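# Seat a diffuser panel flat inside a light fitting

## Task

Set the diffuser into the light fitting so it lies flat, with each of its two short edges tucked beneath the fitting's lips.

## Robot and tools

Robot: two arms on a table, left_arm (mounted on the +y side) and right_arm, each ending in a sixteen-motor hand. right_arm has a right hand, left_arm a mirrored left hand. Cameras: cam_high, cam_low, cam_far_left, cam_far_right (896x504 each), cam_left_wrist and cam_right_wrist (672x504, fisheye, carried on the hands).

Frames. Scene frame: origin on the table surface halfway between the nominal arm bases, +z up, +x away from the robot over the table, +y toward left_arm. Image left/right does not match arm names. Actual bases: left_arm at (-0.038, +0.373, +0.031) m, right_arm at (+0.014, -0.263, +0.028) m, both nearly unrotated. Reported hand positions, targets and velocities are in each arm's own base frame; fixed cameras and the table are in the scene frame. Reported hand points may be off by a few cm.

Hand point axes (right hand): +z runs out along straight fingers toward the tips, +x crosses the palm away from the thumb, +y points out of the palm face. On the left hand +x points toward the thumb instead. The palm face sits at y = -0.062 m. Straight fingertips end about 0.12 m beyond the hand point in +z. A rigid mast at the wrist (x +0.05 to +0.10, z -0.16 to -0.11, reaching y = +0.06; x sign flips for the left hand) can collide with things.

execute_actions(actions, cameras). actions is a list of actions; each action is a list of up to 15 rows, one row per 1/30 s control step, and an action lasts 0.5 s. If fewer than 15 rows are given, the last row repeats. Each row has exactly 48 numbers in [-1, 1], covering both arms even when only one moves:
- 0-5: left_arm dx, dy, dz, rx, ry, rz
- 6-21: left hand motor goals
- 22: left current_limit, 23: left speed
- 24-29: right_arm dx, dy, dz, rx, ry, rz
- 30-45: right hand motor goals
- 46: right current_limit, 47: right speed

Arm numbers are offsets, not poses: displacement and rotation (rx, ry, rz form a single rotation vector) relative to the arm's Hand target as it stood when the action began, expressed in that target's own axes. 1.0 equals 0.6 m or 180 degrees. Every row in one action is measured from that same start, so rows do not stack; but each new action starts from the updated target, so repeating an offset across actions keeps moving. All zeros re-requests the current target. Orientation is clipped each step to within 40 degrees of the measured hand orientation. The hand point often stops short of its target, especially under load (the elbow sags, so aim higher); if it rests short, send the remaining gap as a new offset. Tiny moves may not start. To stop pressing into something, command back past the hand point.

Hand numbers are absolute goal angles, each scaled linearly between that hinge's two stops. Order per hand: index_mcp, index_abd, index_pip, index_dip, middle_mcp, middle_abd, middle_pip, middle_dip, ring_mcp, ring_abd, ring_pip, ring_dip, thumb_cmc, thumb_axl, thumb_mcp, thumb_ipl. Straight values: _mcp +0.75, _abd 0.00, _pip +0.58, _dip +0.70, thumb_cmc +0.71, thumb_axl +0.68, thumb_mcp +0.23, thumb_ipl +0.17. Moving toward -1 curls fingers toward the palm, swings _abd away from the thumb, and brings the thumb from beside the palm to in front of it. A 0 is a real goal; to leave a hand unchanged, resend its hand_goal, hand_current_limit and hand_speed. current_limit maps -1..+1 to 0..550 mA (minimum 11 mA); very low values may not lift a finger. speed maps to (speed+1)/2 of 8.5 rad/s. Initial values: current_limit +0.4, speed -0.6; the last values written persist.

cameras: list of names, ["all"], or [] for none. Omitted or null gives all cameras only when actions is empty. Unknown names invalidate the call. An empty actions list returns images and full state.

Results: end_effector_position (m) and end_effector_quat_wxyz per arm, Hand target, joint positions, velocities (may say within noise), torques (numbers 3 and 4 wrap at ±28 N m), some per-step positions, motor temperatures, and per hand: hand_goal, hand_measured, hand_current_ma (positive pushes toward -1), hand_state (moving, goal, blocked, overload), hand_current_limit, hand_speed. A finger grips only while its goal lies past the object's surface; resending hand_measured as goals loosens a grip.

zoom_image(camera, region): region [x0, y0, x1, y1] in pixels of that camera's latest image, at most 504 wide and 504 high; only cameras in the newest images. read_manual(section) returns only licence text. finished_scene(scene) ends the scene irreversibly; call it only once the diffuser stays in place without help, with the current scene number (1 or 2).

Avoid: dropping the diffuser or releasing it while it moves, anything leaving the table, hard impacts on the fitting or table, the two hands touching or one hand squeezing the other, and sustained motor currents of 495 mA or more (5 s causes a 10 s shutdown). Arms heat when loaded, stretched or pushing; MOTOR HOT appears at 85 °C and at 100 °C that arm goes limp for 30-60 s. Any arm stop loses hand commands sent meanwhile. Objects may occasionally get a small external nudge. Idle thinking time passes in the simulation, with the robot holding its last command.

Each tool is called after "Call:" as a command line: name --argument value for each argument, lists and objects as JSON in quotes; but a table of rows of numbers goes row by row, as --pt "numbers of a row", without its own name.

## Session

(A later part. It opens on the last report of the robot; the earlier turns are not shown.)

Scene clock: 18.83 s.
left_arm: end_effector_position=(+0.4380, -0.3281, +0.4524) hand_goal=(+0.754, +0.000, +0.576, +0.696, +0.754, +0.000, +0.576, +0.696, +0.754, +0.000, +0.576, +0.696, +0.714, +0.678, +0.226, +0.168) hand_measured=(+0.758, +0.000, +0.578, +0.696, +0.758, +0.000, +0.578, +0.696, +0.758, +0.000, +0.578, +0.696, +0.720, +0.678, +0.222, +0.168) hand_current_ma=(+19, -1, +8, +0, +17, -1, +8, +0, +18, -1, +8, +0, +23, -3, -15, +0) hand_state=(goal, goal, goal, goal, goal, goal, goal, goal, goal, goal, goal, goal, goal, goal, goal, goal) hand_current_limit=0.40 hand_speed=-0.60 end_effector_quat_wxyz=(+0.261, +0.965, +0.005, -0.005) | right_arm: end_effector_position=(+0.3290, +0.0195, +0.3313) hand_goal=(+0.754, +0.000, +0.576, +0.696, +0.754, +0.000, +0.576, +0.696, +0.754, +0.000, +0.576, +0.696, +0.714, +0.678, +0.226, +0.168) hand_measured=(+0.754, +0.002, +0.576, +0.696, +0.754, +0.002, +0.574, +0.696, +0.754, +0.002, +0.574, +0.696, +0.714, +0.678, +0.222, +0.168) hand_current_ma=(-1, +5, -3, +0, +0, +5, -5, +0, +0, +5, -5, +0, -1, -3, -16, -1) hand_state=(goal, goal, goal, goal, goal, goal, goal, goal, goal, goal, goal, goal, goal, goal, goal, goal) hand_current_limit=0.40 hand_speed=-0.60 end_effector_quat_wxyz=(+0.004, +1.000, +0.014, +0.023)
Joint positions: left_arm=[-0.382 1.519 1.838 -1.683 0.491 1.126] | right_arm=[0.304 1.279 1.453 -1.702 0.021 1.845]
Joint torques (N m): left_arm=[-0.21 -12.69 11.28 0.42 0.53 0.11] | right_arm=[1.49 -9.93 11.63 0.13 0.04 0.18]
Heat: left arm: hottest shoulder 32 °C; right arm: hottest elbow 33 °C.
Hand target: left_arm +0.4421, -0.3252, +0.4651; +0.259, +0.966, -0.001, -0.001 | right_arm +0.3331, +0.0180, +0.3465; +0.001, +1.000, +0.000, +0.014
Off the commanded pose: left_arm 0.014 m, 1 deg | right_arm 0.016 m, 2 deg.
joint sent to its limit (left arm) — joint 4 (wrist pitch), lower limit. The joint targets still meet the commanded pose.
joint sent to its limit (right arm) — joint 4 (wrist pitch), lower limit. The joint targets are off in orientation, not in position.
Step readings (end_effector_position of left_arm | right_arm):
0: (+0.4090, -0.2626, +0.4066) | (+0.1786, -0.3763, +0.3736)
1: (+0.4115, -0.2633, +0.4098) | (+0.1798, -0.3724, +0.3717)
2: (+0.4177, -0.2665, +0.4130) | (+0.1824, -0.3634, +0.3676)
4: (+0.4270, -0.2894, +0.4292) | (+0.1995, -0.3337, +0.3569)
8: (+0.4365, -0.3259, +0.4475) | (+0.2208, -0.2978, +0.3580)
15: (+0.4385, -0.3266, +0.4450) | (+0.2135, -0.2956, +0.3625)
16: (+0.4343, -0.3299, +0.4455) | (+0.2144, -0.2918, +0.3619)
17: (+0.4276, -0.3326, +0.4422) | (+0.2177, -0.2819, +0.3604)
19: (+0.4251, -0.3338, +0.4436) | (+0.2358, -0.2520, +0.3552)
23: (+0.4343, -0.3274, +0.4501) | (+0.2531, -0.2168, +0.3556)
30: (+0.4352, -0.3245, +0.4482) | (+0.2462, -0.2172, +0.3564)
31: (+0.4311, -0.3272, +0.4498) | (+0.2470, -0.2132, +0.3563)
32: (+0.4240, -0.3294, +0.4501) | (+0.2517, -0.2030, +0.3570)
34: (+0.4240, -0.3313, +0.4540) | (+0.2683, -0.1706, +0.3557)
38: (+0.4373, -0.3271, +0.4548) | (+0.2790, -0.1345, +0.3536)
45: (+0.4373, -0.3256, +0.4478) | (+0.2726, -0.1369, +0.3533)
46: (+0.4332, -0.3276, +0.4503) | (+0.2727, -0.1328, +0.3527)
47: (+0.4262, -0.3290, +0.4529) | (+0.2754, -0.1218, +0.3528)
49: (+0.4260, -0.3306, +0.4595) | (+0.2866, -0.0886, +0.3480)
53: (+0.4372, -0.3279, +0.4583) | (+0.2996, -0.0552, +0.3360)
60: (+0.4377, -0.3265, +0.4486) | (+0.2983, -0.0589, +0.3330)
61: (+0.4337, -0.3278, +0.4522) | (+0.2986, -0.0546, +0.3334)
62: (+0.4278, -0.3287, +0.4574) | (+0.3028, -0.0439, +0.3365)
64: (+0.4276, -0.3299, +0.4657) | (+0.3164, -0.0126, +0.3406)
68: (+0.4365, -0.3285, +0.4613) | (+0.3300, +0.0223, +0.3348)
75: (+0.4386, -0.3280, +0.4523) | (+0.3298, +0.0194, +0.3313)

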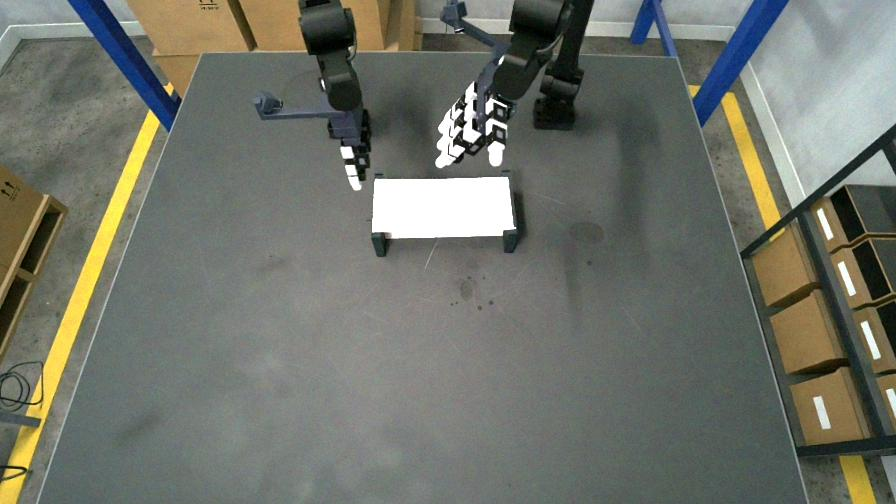

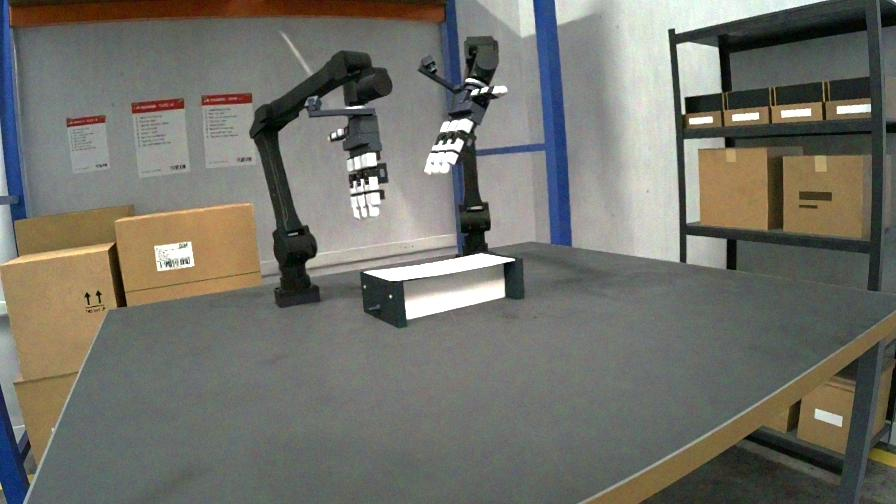

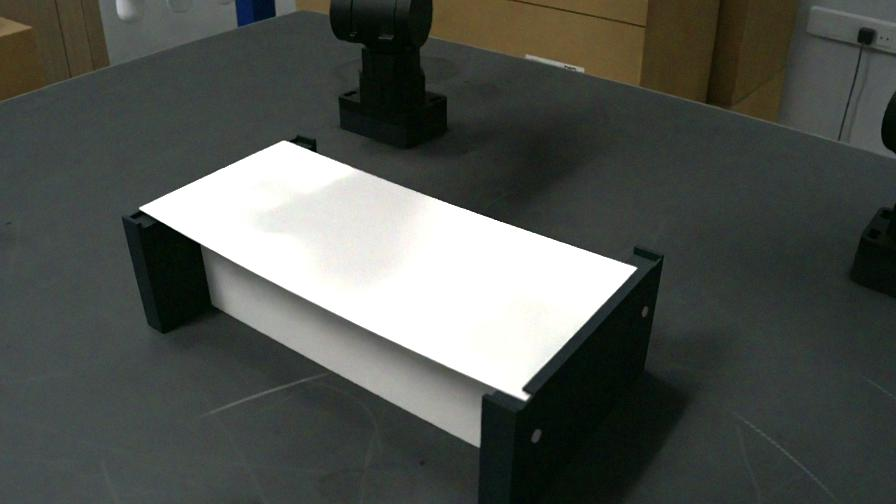

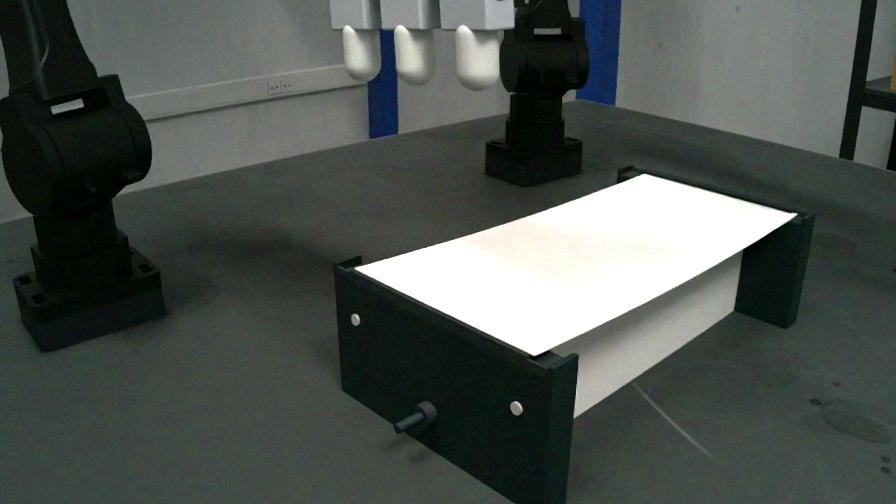

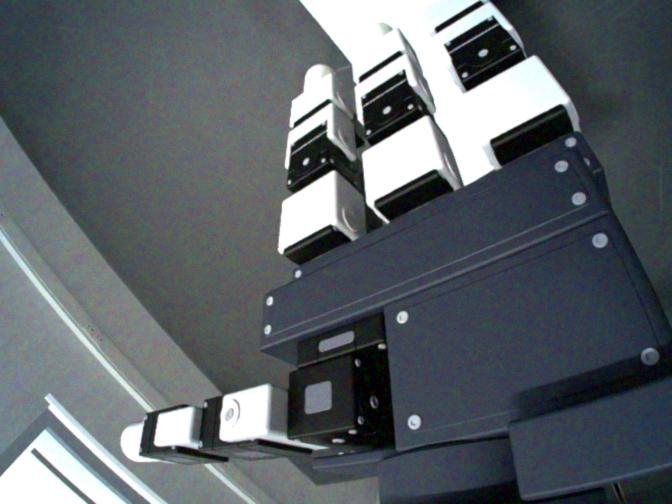

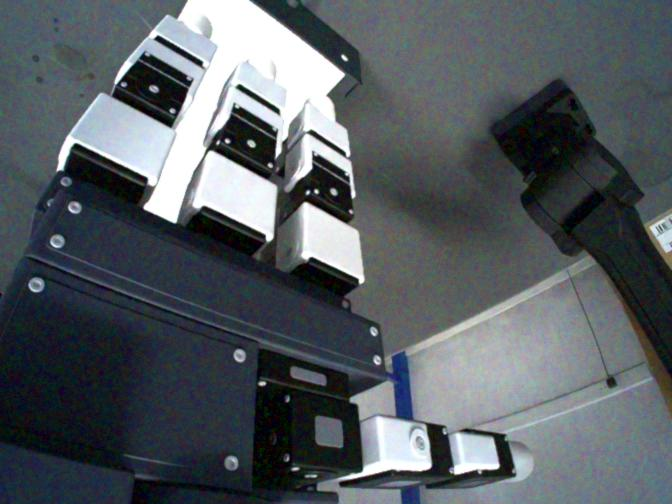

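Call:
execute_actions --actions '[[[0.004,-0.037,0.070,0,0.011,-0.019,0.754,0,0.576,0.696,0.754,0,0.576,0.696,0.754,0,0.576,0.696,0.714,0.678,0.226,0.168,0.4,-0.6,0.012,-0.010,0.04,0,-0.009,-0.003,0.754,0,0.576,0.696,0.754,0,0.576,0.696,0.754,0,0.576,0.696,0.714,0.678,0.226,0.168,0.4,-0.6]],[[0.004,-0.037,0.070,0,0,0,0.754,0,0.576,0.696,0.754,0,0.576,0.696,0.754,0,0.576,0.696,0.714,0.678,0.226,0.168,0.4,-0.6,0.011,-0.010,0.04,0,0,0,0.754,0,0.576,0.696,0.754,0,0.576,0.696,0.754,0,0.576,0.696,0.714,0.678,0.226,0.168,0.4,-0.6]],[[0.004,-0.037,0.070,0,0,0,0.754,0,0.576,0.696,0.754,0,0.576,0.696,0.754,0,0.576,0.696,0.714,0.678,0.226,0.168,0.4,-0.6,0,-0.010,0.0,0,0,0,0.754,0,0.576,0.696,0.754,0,0.576,0.696,0.754,0,0.576,0.696,0.714,0.678,0.226,0.168,0.4,-0.6]],[[0.002,-0.02,0.040,0,0,0,0.754,0,0.576,0.696,0.754,0,0.576,0.696,0.754,0,0.576,0.696,0.714,0.678,0.226,0.168,0.4,-0.6,0,0,0,0,0,0,0.754,0,0.576,0.696,0.754,0,0.576,0.696,0.754,0,0.576,0.696,0.714,0.678,0.226,0.168,0.4,-0.6]]]' --cameras '["all"]'

Scene clock: 25.73 s.
left_arm: end_effector_position=(+0.4490, -0.3259, +0.3006) hand_goal=(+0.754, +0.000, +0.576, +0.696, +0.754, +0.000, +0.576, +0.696, +0.754, +0.000, +0.576, +0.696, +0.714, +0.678, +0.226, +0.168) hand_measured=(+0.758, +0.000, +0.578, +0.696, +0.758, -0.002, +0.578, +0.696, +0.758, +0.000, +0.578, +0.696, +0.718, +0.678, +0.222, +0.168) hand_current_ma=(+13, -3, +8, +0, +12, -3, +8, +0, +13, -3, +8, +0, +17, -3, -15, +0) hand_state=(goal, goal, goal, goal, goal, goal, goal, goal, goal, goal, goal, goal, goal, goal, goal, goal) hand_current_limit=0.40 hand_speed=-0.60 end_effector_quat_wxyz=(+0.259, +0.965, +0.033, +0.009) | right_arm: end_effector_position=(+0.3422, +0.0294, +0.3049) hand_goal=(+0.754, +0.000, +0.576, +0.696, +0.754, +0.000, +0.576, +0.696, +0.754, +0.000, +0.576, +0.696, +0.714, +0.678, +0.226, +0.168) hand_measured=(+0.754, +0.002, +0.576, +0.696, +0.754, +0.002, +0.574, +0.696, +0.754, +0.002, +0.574, +0.696, +0.714, +0.678, +0.222, +0.168) hand_current_ma=(-2, +5, -3, +0, -2, +5, -5, +0, -1, +5, -5, +0, -1, -3, -16, -1) hand_state=(goal, goal, goal, goal, goal, goal, goal, goal, goal, goal, goal, goal, goal, goal, goal, goal) hand_current_limit=0.40 hand_speed=-0.60 end_effector_quat_wxyz=(+0.000, +1.000, +0.008, +0.004)
Joint positions: left_arm=[-0.382 1.465 1.375 -1.233 0.468 1.062] | right_arm=[0.308 1.335 1.435 -1.663 0.003 1.863]
Joint torques (N m): left_arm=[-1.55 -11.99 8.87 1.46 0.47 -0.11] | right_arm=[3.25 -8.94 8.99 0.57 -0.1 0.17]
Heat: left arm: hottest shoulder 33 °C; right arm: hottest elbow 34 °C.
Hand target: left_arm +0.4506, -0.3318, +0.2959; +0.259, +0.965, +0.033, +0.008 | right_arm +0.3475, +0.0361, +0.2986; +0.001, +1.000, +0.005, +0.000
Off the commanded pose: left_arm 0.008 m, 0 deg | right_arm 0.011 m, 1 deg.
Step readings (end_effector_position of left_arm | right_arm):
0: (+0.4380, -0.3281, +0.4524) | (+0.3290, +0.0195, +0.3313)
1: (+0.4395, -0.3279, +0.4474) | (+0.3290, +0.0205, +0.3304)
2: (+0.4405, -0.3270, +0.4439) | (+0.3293, +0.0214, +0.3292)
4: (+0.4387, -0.3240, +0.4283) | (+0.3310, +0.0229, +0.3257)
8: (+0.4402, -0.3235, +0.4155) | (+0.3349, +0.0242, +0.3193)
15: (+0.4423, -0.3237, +0.4165) | (+0.3357, +0.0244, +0.3179)
16: (+0.4431, -0.3242, +0.4115) | (+0.3365, +0.0248, +0.3167)
17: (+0.4434, -0.3244, +0.4091) | (+0.3384, +0.0256, +0.3153)
19: (+0.4410, -0.3232, +0.3917) | (+0.3413, +0.0267, +0.3111)
23: (+0.4421, -0.3234, +0.3697) | (+0.3433, +0.0273, +0.3057)
30: (+0.4449, -0.3244, +0.3682) | (+0.3437, +0.0274, +0.3050)
31: (+0.4454, -0.3248, +0.3637) | (+0.3435, +0.0276, +0.3050)
32: (+0.4466, -0.3254, +0.3617) | (+0.3432, +0.0282, +0.3050)
34: (+0.4449, -0.3246, +0.3459) | (+0.3429, +0.0287, +0.3049)
38: (+0.4449, -0.3244, +0.3234) | (+0.3425, +0.0293, +0.3049)
45: (+0.4476, -0.3254, +0.3211) | (+0.3423, +0.0294, +0.3049)
46: (+0.4478, -0.3255, +0.3189) | (+0.3423, +0.0294, +0.3049)
47: (+0.4491, -0.3261, +0.3180) | (+0.3423, +0.0294, +0.3049)
49: (+0.4493, -0.3261, +0.3108) | (+0.3423, +0.0294, +0.3049)
53: (+0.4482, -0.3256, +0.3005) | (+0.3423, +0.0294, +0.3049)
60: (+0.4490, -0.3259, +0.3006) | (+0.3422, +0.0294, +0.3049)

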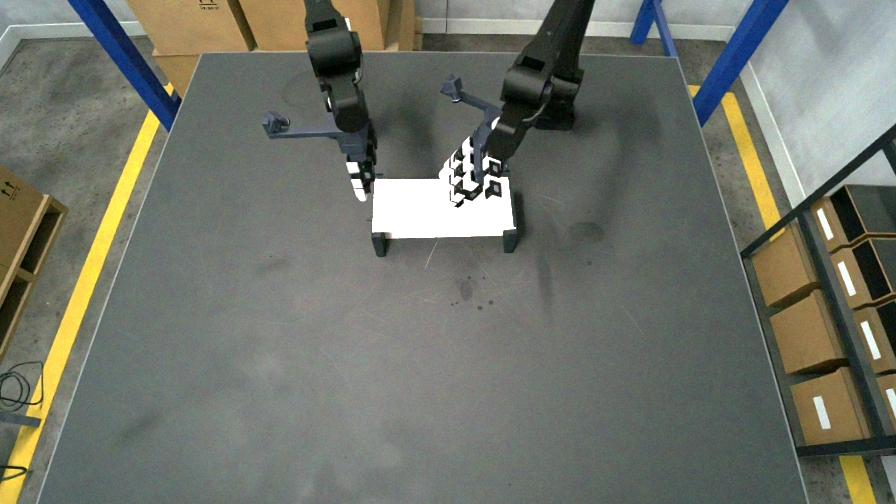

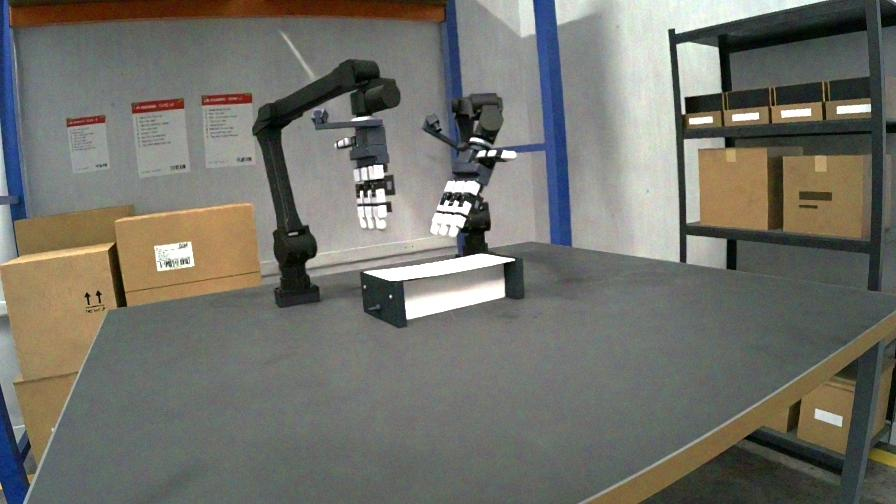

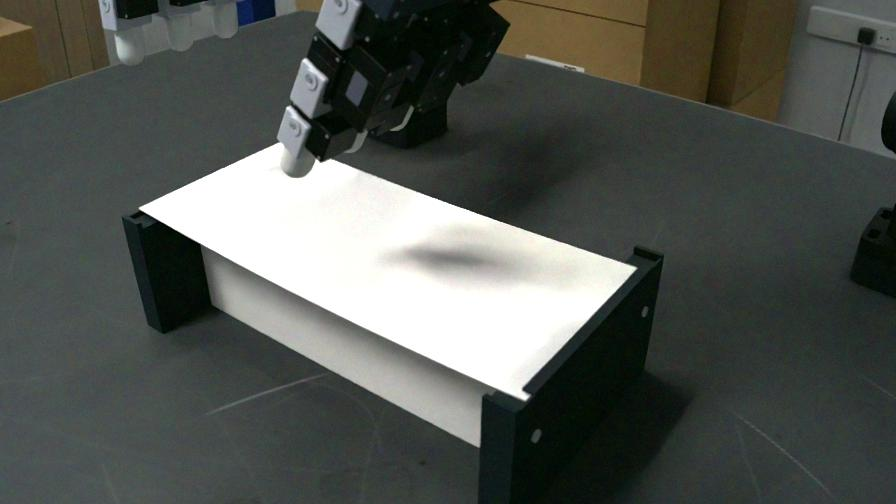

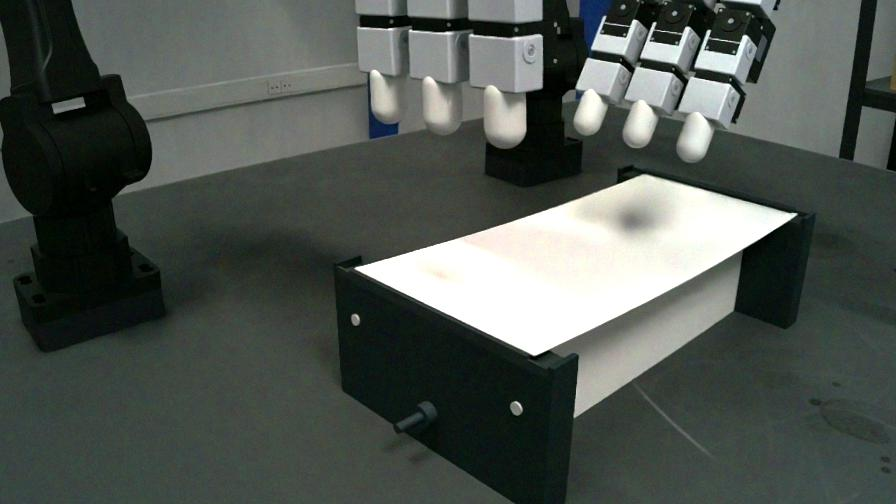

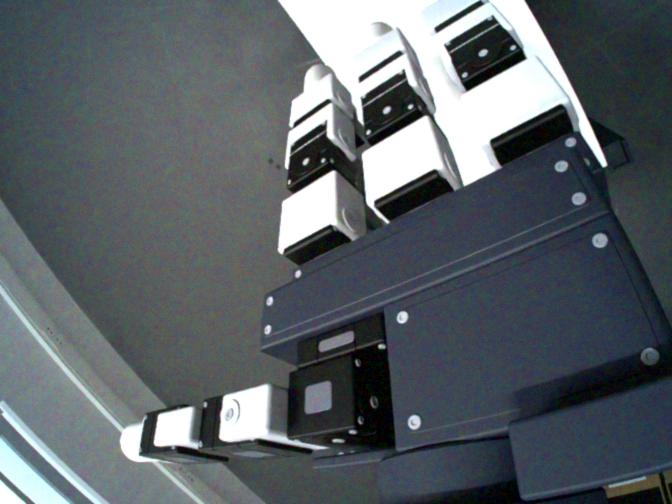

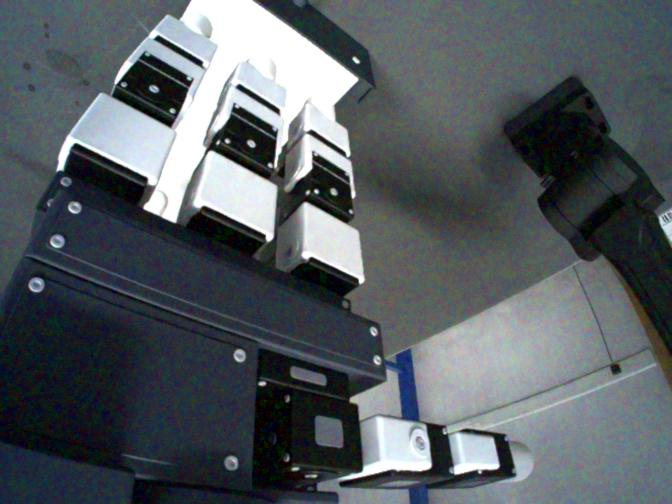

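Call:
execute_actions --actions '[[[0,-0.033,0.058,0,0,0,0.754,0,0.576,0.696,0.754,0,0.576,0.696,0.754,0,0.576,0.696,0.714,0.678,0.226,0.168,0.4,-0.6,0,-0.0165,0.081,0,0,0,0.754,0,0.576,0.696,0.754,0,0.576,0.696,0.754,0,0.576,0.696,0.714,0.678,0.226,0.168,0.4,-0.6]]]' --cameras '["all"]'

Scene clock: 28.50 s.
left_arm: end_effector_position=(+0.4497, -0.3260, +0.2557) hand_goal=(+0.754, +0.000, +0.576, +0.696, +0.754, +0.000, +0.576, +0.696, +0.754, +0.000, +0.576, +0.696, +0.714, +0.678, +0.226, +0.168) hand_measured=(+0.758, -0.002, +0.578, +0.696, +0.758, -0.002, +0.578, +0.696, +0.758, -0.002, +0.578, +0.696, +0.718, +0.678, +0.222, +0.168) hand_current_ma=(+14, -3, +8, +0, +13, -4, +8, +0, +13, -3, +8, +0, +17, -3, -15, +0) hand_state=(goal, goal, goal, goal, goal, goal, goal, goal, goal, goal, goal, goal, goal, goal, goal, goal) hand_current_limit=0.40 hand_speed=-0.60 end_effector_quat_wxyz=(+0.257, +0.966, +0.034, +0.005) | right_arm: end_effector_position=(+0.3434, +0.0411, +0.2481) hand_goal=(+0.754, +0.000, +0.576, +0.696, +0.754, +0.000, +0.576, +0.696, +0.754, +0.000, +0.576, +0.696, +0.714, +0.678, +0.226, +0.168) hand_measured=(+0.754, +0.002, +0.576, +0.696, +0.754, +0.002, +0.574, +0.696, +0.754, +0.002, +0.574, +0.696, +0.714, +0.678, +0.224, +0.168) hand_current_ma=(-3, +5, -3, +0, -3, +6, -5, +0, -2, +5, -5, +0, -1, -3, -13, -1) hand_state=(goal, goal, goal, goal, goal, goal, goal, goal, goal, goal, goal, goal, goal, goal, goal, goal) hand_current_limit=0.40 hand_speed=-0.60 end_effector_quat_wxyz=(+0.003, +1.000, +0.010, -0.008)
Joint positions: left_arm=[-0.382 1.487 1.283 -1.128 0.468 1.061] | right_arm=[0.336 1.359 1.306 -1.535 0.001 1.886]
Joint torques (N m): left_arm=[-1.61 -12.57 8.98 1.42 0.49 -0.11] | right_arm=[2.84 -10.99 9.55 0.47 -0.02 0.17]
Heat: left arm: hottest shoulder 33 °C; right arm: hottest elbow 34 °C.
Hand target: left_arm +0.4506, -0.3321, +0.2558; +0.259, +0.965, +0.033, +0.008 | right_arm +0.3474, +0.0458, +0.2501; +0.001, +1.000, +0.005, +0.000
Off the commanded pose: left_arm 0.006 m, 0 deg | right_arm 0.006 m, 1 deg.
Step readings (end_effector_position of left_arm | right_arm):
0: (+0.4490, -0.3259, +0.3006) | (+0.3422, +0.0294, +0.3049)
1: (+0.4490, -0.3259, +0.2974) | (+0.3430, +0.0304, +0.3007)
2: (+0.4505, -0.3266, +0.2951) | (+0.3455, +0.0323, +0.2921)
4: (+0.4492, -0.3260, +0.2827) | (+0.3443, +0.0358, +0.2730)
8: (+0.4474, -0.3251, +0.2591) | (+0.3413, +0.0399, +0.2502)
15: (+0.4497, -0.3260, +0.2557) | (+0.3434, +0.0411, +0.2481)

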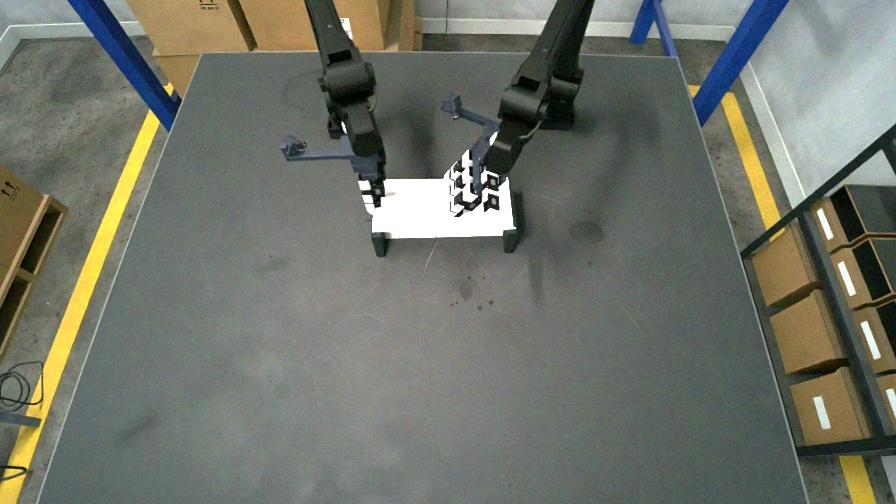

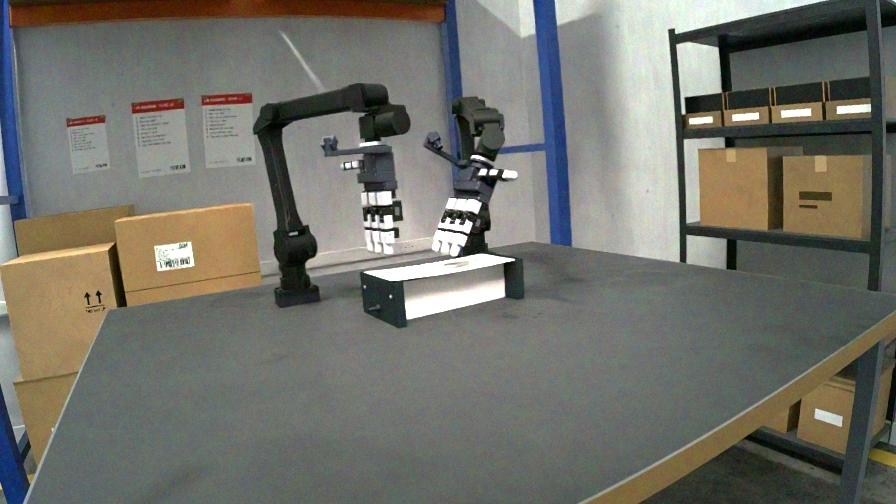

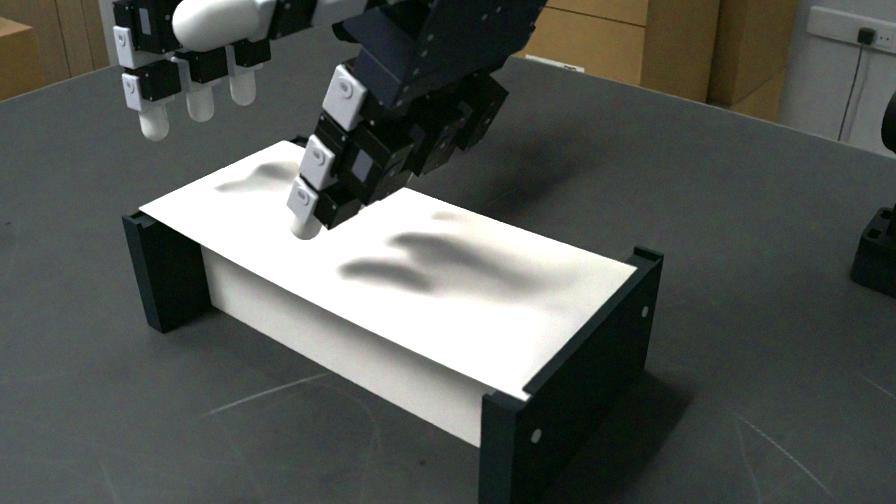

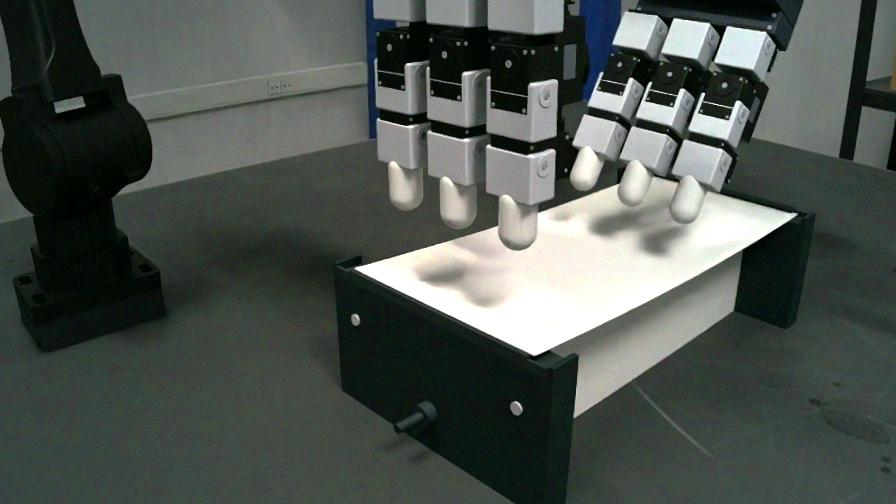

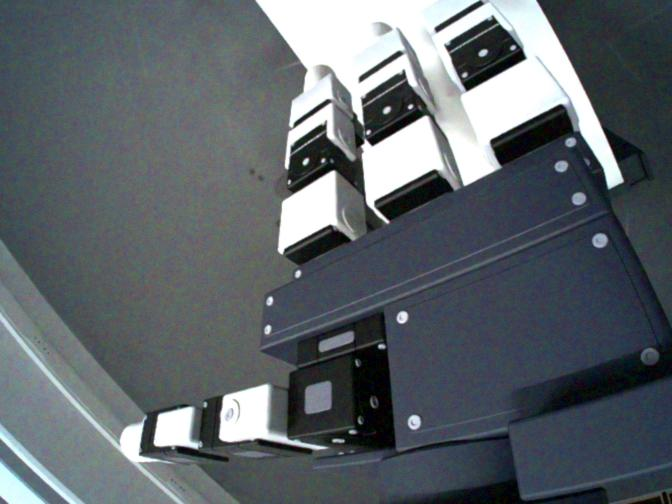

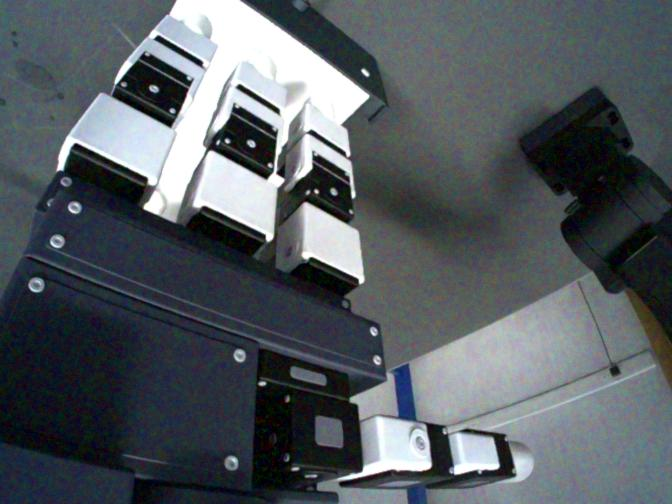

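Call:
execute_actions --actions '[[[-0.025,-0.029,0.0505,0,0,0,0.754,0,0.576,0.696,0.754,0,0.576,0.696,0.754,0,0.576,0.696,0.714,0.678,0.226,0.168,0.4,-0.6,-0.025,-0.007,0.063,0,0,0,0.754,0,0.576,0.696,0.754,0,0.576,0.696,0.754,0,0.576,0.696,0.714,0.678,0.226,0.168,0.4,-0.6]]]' --cameras '["all"]'

Scene clock: 30.03 s.
left_arm: end_effector_position=(+0.4343, -0.3265, +0.2205) hand_goal=(+0.754, +0.000, +0.576, +0.696, +0.754, +0.000, +0.576, +0.696, +0.754, +0.000, +0.576, +0.696, +0.714, +0.678, +0.226, +0.168) hand_measured=(+0.758, +0.000, +0.578, +0.696, +0.758, +0.000, +0.578, +0.696, +0.758, +0.000, +0.578, +0.696, +0.718, +0.678, +0.222, +0.168) hand_current_ma=(+13, +0, +7, +0, +13, -3, +8, +0, +13, -2, +8, +0, +17, -3, -15, +0) hand_state=(goal, goal, goal, goal, goal, goal, goal, goal, goal, goal, goal, goal, goal, goal, goal, goal) hand_current_limit=0.40 hand_speed=-0.60 end_effector_quat_wxyz=(+0.257, +0.966, +0.035, +0.005) | right_arm: end_effector_position=(+0.3286, +0.0444, +0.2086) hand_goal=(+0.754, +0.000, +0.576, +0.696, +0.754, +0.000, +0.576, +0.696, +0.754, +0.000, +0.576, +0.696, +0.714, +0.678, +0.226, +0.168) hand_measured=(+0.754, +0.002, +0.576, +0.696, +0.754, +0.002, +0.574, +0.696, +0.754, +0.002, +0.574, +0.696, +0.714, +0.678, +0.224, +0.168) hand_current_ma=(-4, +3, -3, +0, -3, +4, -5, +0, -3, +3, -5, +0, -1, -3, -13, -1) hand_state=(goal, goal, goal, goal, goal, goal, goal, goal, goal, goal, goal, goal, goal, goal, goal, goal) hand_current_limit=0.40 hand_speed=-0.60 end_effector_quat_wxyz=(+0.005, +1.000, +0.009, -0.011)
Joint positions: left_arm=[-0.396 1.473 1.173 -1.026 0.463 1.045] | right_arm=[0.357 1.341 1.183 -1.437 0.001 1.909]
Joint torques (N m): left_arm=[-1.67 -12.04 8.92 1.48 0.5 -0.12] | right_arm=[3.14 -11.28 9.46 0.49 -0.04 0.2]
Heat: left arm: hottest shoulder 33 °C; right arm: hottest elbow 34 °C.
Hand target: left_arm +0.4356, -0.3333, +0.2209; +0.259, +0.965, +0.033, +0.008 | right_arm +0.3325, +0.0498, +0.2122; +0.001, +1.000, +0.005, +0.000
Off the commanded pose: left_arm 0.007 m, 0 deg | right_arm 0.008 m, 1 deg.
Step readings (end_effector_position of left_arm | right_arm):
0: (+0.4497, -0.3260, +0.2557) | (+0.3433, +0.0412, +0.2481)
1: (+0.4488, -0.3261, +0.2520) | (+0.3433, +0.0420, +0.2443)
2: (+0.4486, -0.3266, +0.2501) | (+0.3433, +0.0433, +0.2376)
4: (+0.4421, -0.3253, +0.2373) | (+0.3371, +0.0434, +0.2220)
8: (+0.4332, -0.3252, +0.2197) | (+0.3270, +0.0430, +0.2091)
15: (+0.4342, -0.3265, +0.2205) | (+0.3287, +0.0444, +0.2086)

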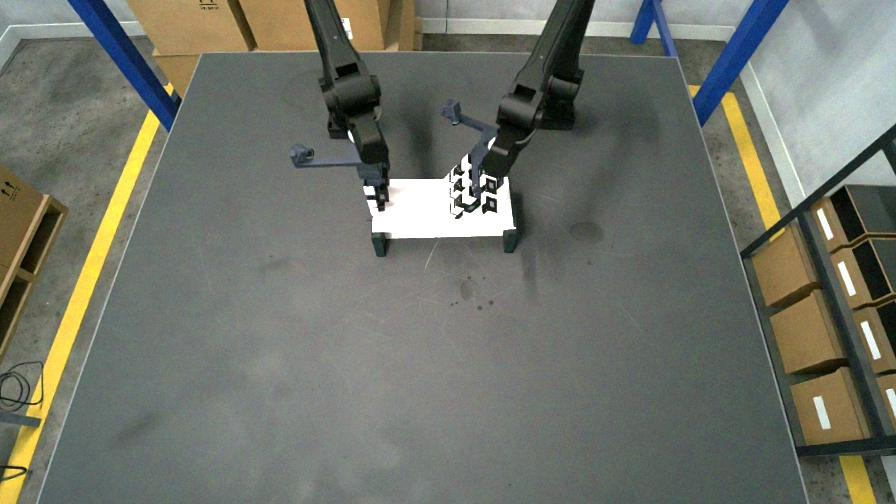

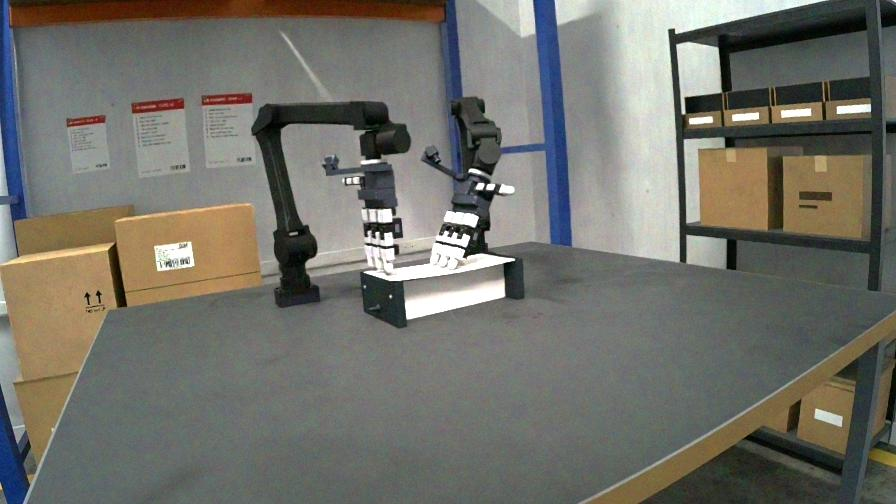

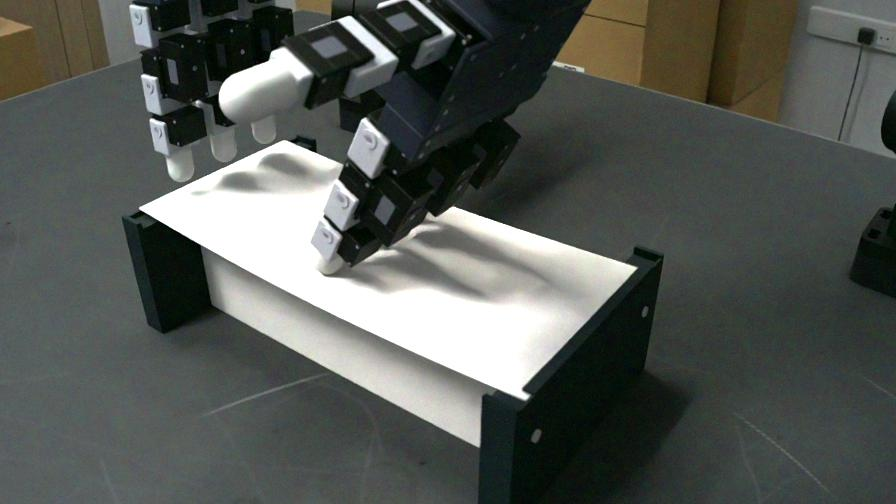

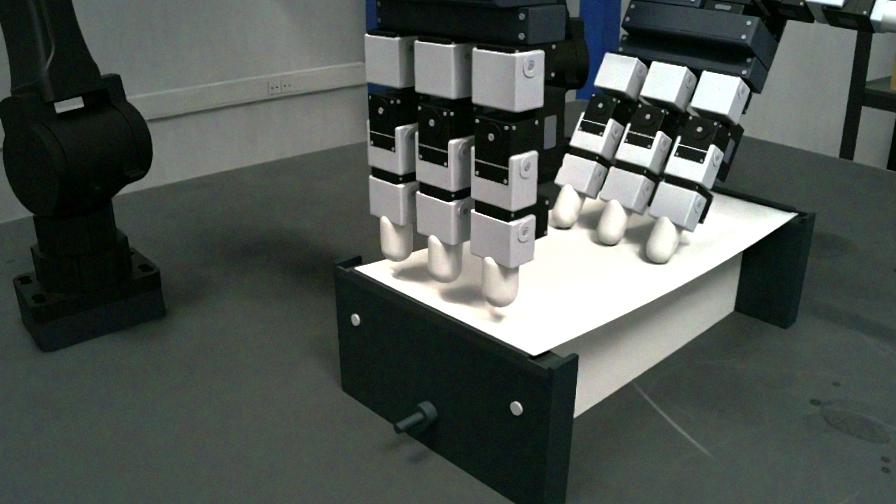

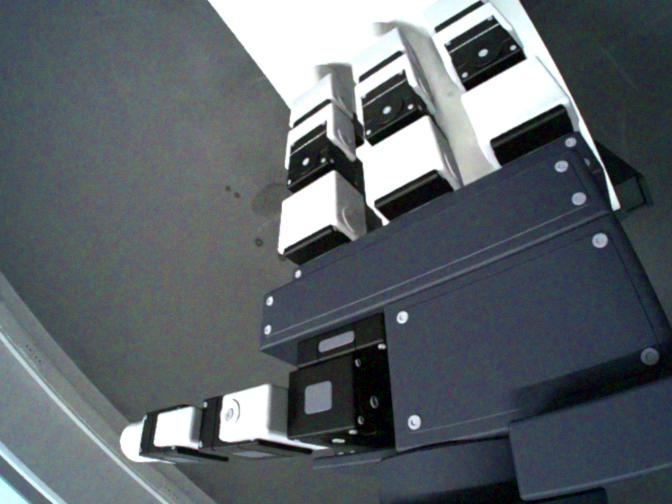

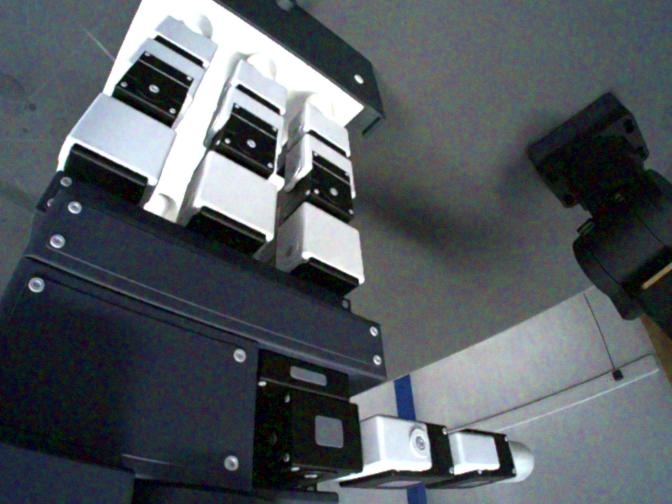

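Call:
zoom_image --camera "cam_far_right" --region '[330, 190, 610, 370]'

Call:
zoom_image --camera "cam_far_left" --region '[120, 120, 520, 350]'

Call:
zoom_image --camera "cam_right_wrist" --region '[130, 0, 400, 160]'

Scaled by 1.800 from the camera's 896x504 image, which has a finer 1280x720 frame.

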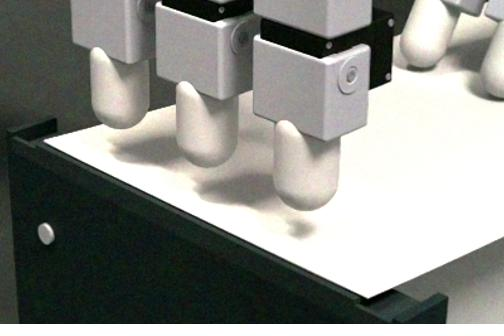

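Scaled by 1.260 from the camera's 896x504 image, which has a finer 1280x720 frame.

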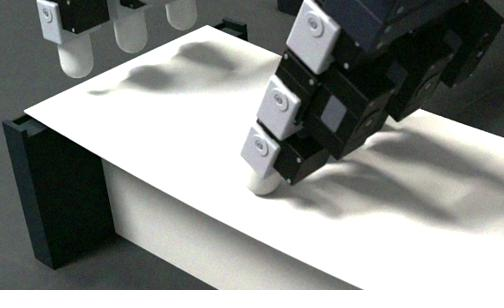

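Scaled by 1.867 from the camera's 672x504 image, which has a finer 960x720 frame.

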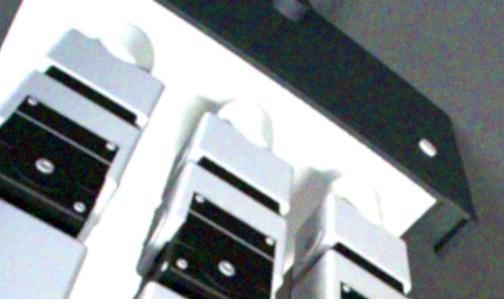

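Call:
execute_actions --actions '[[[0,-0.010,0.0175,0,0,0,0.754,0,0.576,0.696,0.754,0,0.576,0.696,0.754,0,0.576,0.696,0.714,0.678,0.226,0.168,0.4,-0.6,0,0.0,0.012,0,0,0,0.754,0,0.576,0.696,0.754,0,0.576,0.696,0.754,0,0.576,0.696,0.714,0.678,0.226,0.168,0.4,-0.6]]]' --cameras '["cam_far_left","cam_far_right"]'

Scene clock: 31.40 s.
left_arm: end_effector_position=(+0.4363, -0.3274, +0.2185) hand_goal=(+0.754, +0.000, +0.576, +0.696, +0.754, +0.000, +0.576, +0.696, +0.754, +0.000, +0.576, +0.696, +0.714, +0.678, +0.226, +0.168) hand_measured=(+0.758, -0.002, +0.578, +0.696, +0.758, +0.000, +0.578, +0.696, +0.758, +0.000, +0.578, +0.696, +0.718, +0.678, +0.222, +0.168) hand_current_ma=(+13, -9, +7, +0, +13, -3, +8, +0, +13, -2, +8, +0, +17, -3, -15, +0) hand_state=(goal, goal, goal, goal, goal, goal, goal, goal, goal, goal, goal, goal, goal, goal, goal, goal) hand_current_limit=0.40 hand_speed=-0.60 end_effector_quat_wxyz=(+0.261, +0.965, +0.032, +0.013) | right_arm: end_effector_position=(+0.3325, +0.0458, +0.2071) hand_goal=(+0.754, +0.000, +0.576, +0.696, +0.754, +0.000, +0.576, +0.696, +0.754, +0.000, +0.576, +0.696, +0.714, +0.678, +0.226, +0.168) hand_measured=(+0.754, +0.002, +0.576, +0.696, +0.754, +0.002, +0.574, +0.696, +0.754, +0.002, +0.574, +0.696, +0.714, +0.678, +0.224, +0.168) hand_current_ma=(-4, +3, -3, +0, -3, +4, -5, +0, -3, +3, -5, +0, -1, -3, -13, -1) hand_state=(goal, goal, goal, goal, goal, goal, goal, goal, goal, goal, goal, goal, goal, goal, goal, goal) hand_current_limit=0.40 hand_speed=-0.60 end_effector_quat_wxyz=(+0.002, +1.000, +0.009, -0.003)
Joint positions: left_arm=[-0.396 1.473 1.161 -0.995 0.463 1.045] | right_arm=[0.357 1.341 1.182 -1.418 0.001 1.91]
Joint torques (N m): left_arm=[-1.67 -11.34 8.03 1.58 0.49 -0.11] | right_arm=[3.14 -10.7 8.38 0.54 -0.03 0.17]
Heat: left arm: hottest shoulder 33 °C; right arm: hottest elbow 34 °C.
Hand target: left_arm +0.4356, -0.3333, +0.2088; +0.259, +0.965, +0.033, +0.008 | right_arm +0.3324, +0.0497, +0.2050; +0.001, +1.000, +0.005, +0.000
Off the commanded pose: left_arm 0.011 m, 1 deg | right_arm 0.004 m, 1 deg.
Step readings (end_effector_position of left_arm | right_arm):
0: (+0.4343, -0.3265, +0.2205) | (+0.3286, +0.0444, +0.2086)
1: (+0.4345, -0.3266, +0.2202) | (+0.3288, +0.0445, +0.2084)
2: (+0.4354, -0.3270, +0.2199) | (+0.3300, +0.0449, +0.2078)
4: (+0.4362, -0.3273, +0.2192) | (+0.3317, +0.0456, +0.2073)
8: (+0.4362, -0.3273, +0.2184) | (+0.3325, +0.0458, +0.2071)
15: (+0.4363, -0.3274, +0.2185) | (+0.3325, +0.0458, +0.2071)
Images, in order (width x height): cam_far_left 896x504, cam_far_right 896x504.

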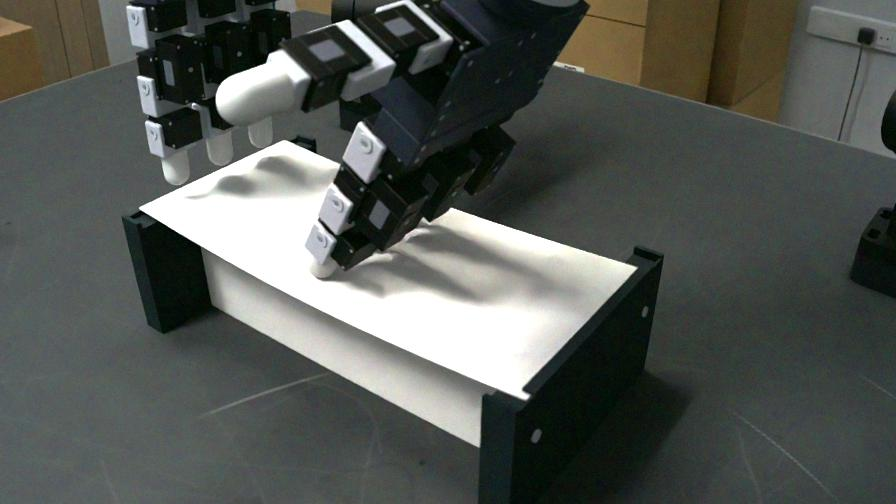

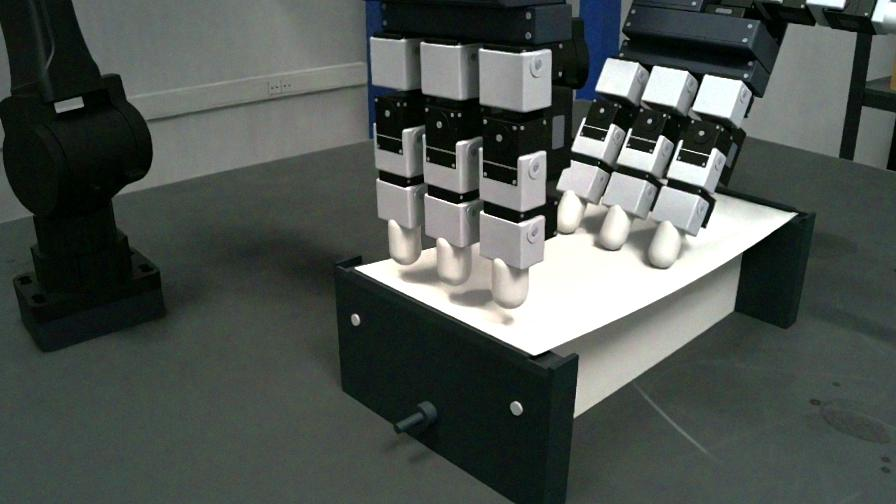

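Call:
execute_actions --actions '[[[0,-0.021,0.036,0,0,0,0.754,0,0.576,0.696,0.754,0,0.576,0.696,0.754,0,0.576,0.696,0.714,0.678,0.226,0.168,0.4,-0.6,0,0.0,0.020,0,0,0,0.754,0,0.576,0.696,0.754,0,0.576,0.696,0.754,0,0.576,0.696,0.714,0.678,0.226,0.168,0.4,-0.6]]]' --cameras '["cam_far_left","cam_far_right"]'

Scene clock: 32.37 s.
left_arm: end_effector_position=(+0.4368, -0.3290, +0.2149) hand_goal=(+0.754, +0.000, +0.576, +0.696, +0.754, +0.000, +0.576, +0.696, +0.754, +0.000, +0.576, +0.696, +0.714, +0.678, +0.226, +0.168) hand_measured=(+0.754, -0.004, +0.576, +0.696, +0.750, -0.008, +0.574, +0.696, +0.750, -0.010, +0.574, +0.696, +0.718, +0.678, +0.222, +0.168) hand_current_ma=(+2, -10, +0, +0, -12, -26, -6, +0, -20, -33, -6, +0, +17, -3, -16, +0) hand_state=(goal, goal, goal, goal, goal, goal, goal, goal, goal, goal, goal, goal, goal, goal, goal, goal) hand_current_limit=0.40 hand_speed=-0.60 end_effector_quat_wxyz=(+0.273, +0.961, +0.029, +0.024) | right_arm: end_effector_position=(+0.3309, +0.0453, +0.1955) hand_goal=(+0.754, +0.000, +0.576, +0.696, +0.754, +0.000, +0.576, +0.696, +0.754, +0.000, +0.576, +0.696, +0.714, +0.678, +0.226, +0.168) hand_measured=(+0.754, +0.002, +0.576, +0.696, +0.754, +0.002, +0.574, +0.696, +0.754, +0.002, +0.574, +0.696, +0.714, +0.678, +0.224, +0.168) hand_current_ma=(-4, +3, -3, +0, -3, +4, -5, +0, -3, +3, -5, +0, -1, -3, -13, -1) hand_state=(goal, goal, goal, goal, goal, goal, goal, goal, goal, goal, goal, goal, goal, goal, goal, goal) hand_current_limit=0.40 hand_speed=-0.60 end_effector_quat_wxyz=(+0.001, +1.000, +0.009, -0.002)
Joint positions: left_arm=[-0.396 1.471 1.134 -0.939 0.476 1.043] | right_arm=[0.357 1.34 1.151 -1.385 0.001 1.91]
Joint torques (N m): left_arm=[-1.67 -9.64 6.61 2.02 -0.01 -0.09] | right_arm=[3.08 -10.05 8.69 0.53 -0.03 0.18]
Heat: left arm: hottest shoulder 33 °C; right arm: hottest elbow 34 °C.
Hand target: left_arm +0.4356, -0.3332, +0.1837; +0.259, +0.965, +0.033, +0.008 | right_arm +0.3324, +0.0497, +0.1930; +0.001, +1.000, +0.005, +0.000
Off the commanded pose: left_arm 0.031 m, 2 deg | right_arm 0.005 m, 1 deg.
Step readings (end_effector_position of left_arm | right_arm):
0: (+0.4363, -0.3274, +0.2185) | (+0.3325, +0.0458, +0.2071)
1: (+0.4361, -0.3273, +0.2167) | (+0.3327, +0.0460, +0.2060)
2: (+0.4371, -0.3279, +0.2154) | (+0.3335, +0.0462, +0.2038)
4: (+0.4365, -0.3288, +0.2146) | (+0.3328, +0.0460, +0.1989)
8: (+0.4368, -0.3290, +0.2149) | (+0.3303, +0.0450, +0.1956)
15: (+0.4368, -0.3290, +0.2149) | (+0.3309, +0.0453, +0.1955)
Images, in order (width x height): cam_far_left 896x504, cam_far_right 896x504.

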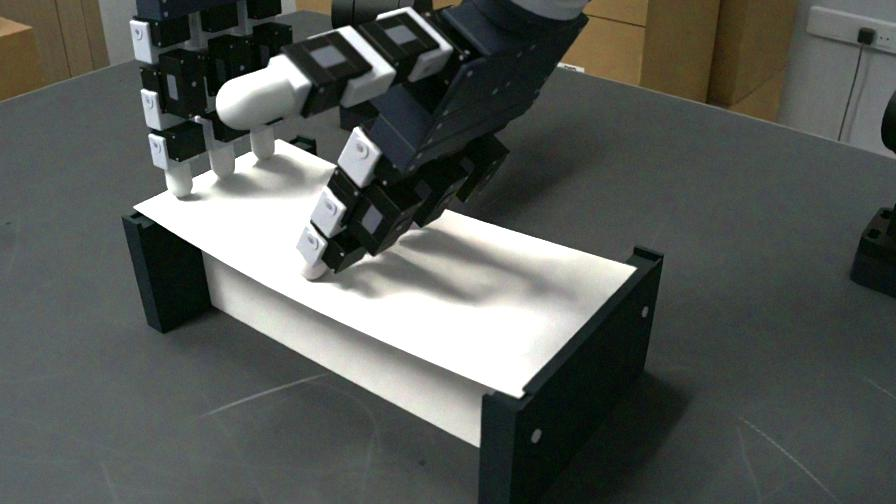

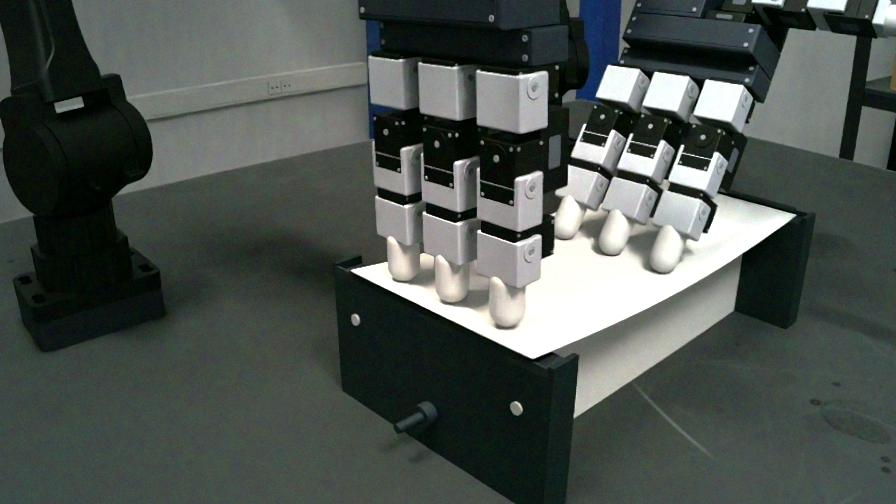

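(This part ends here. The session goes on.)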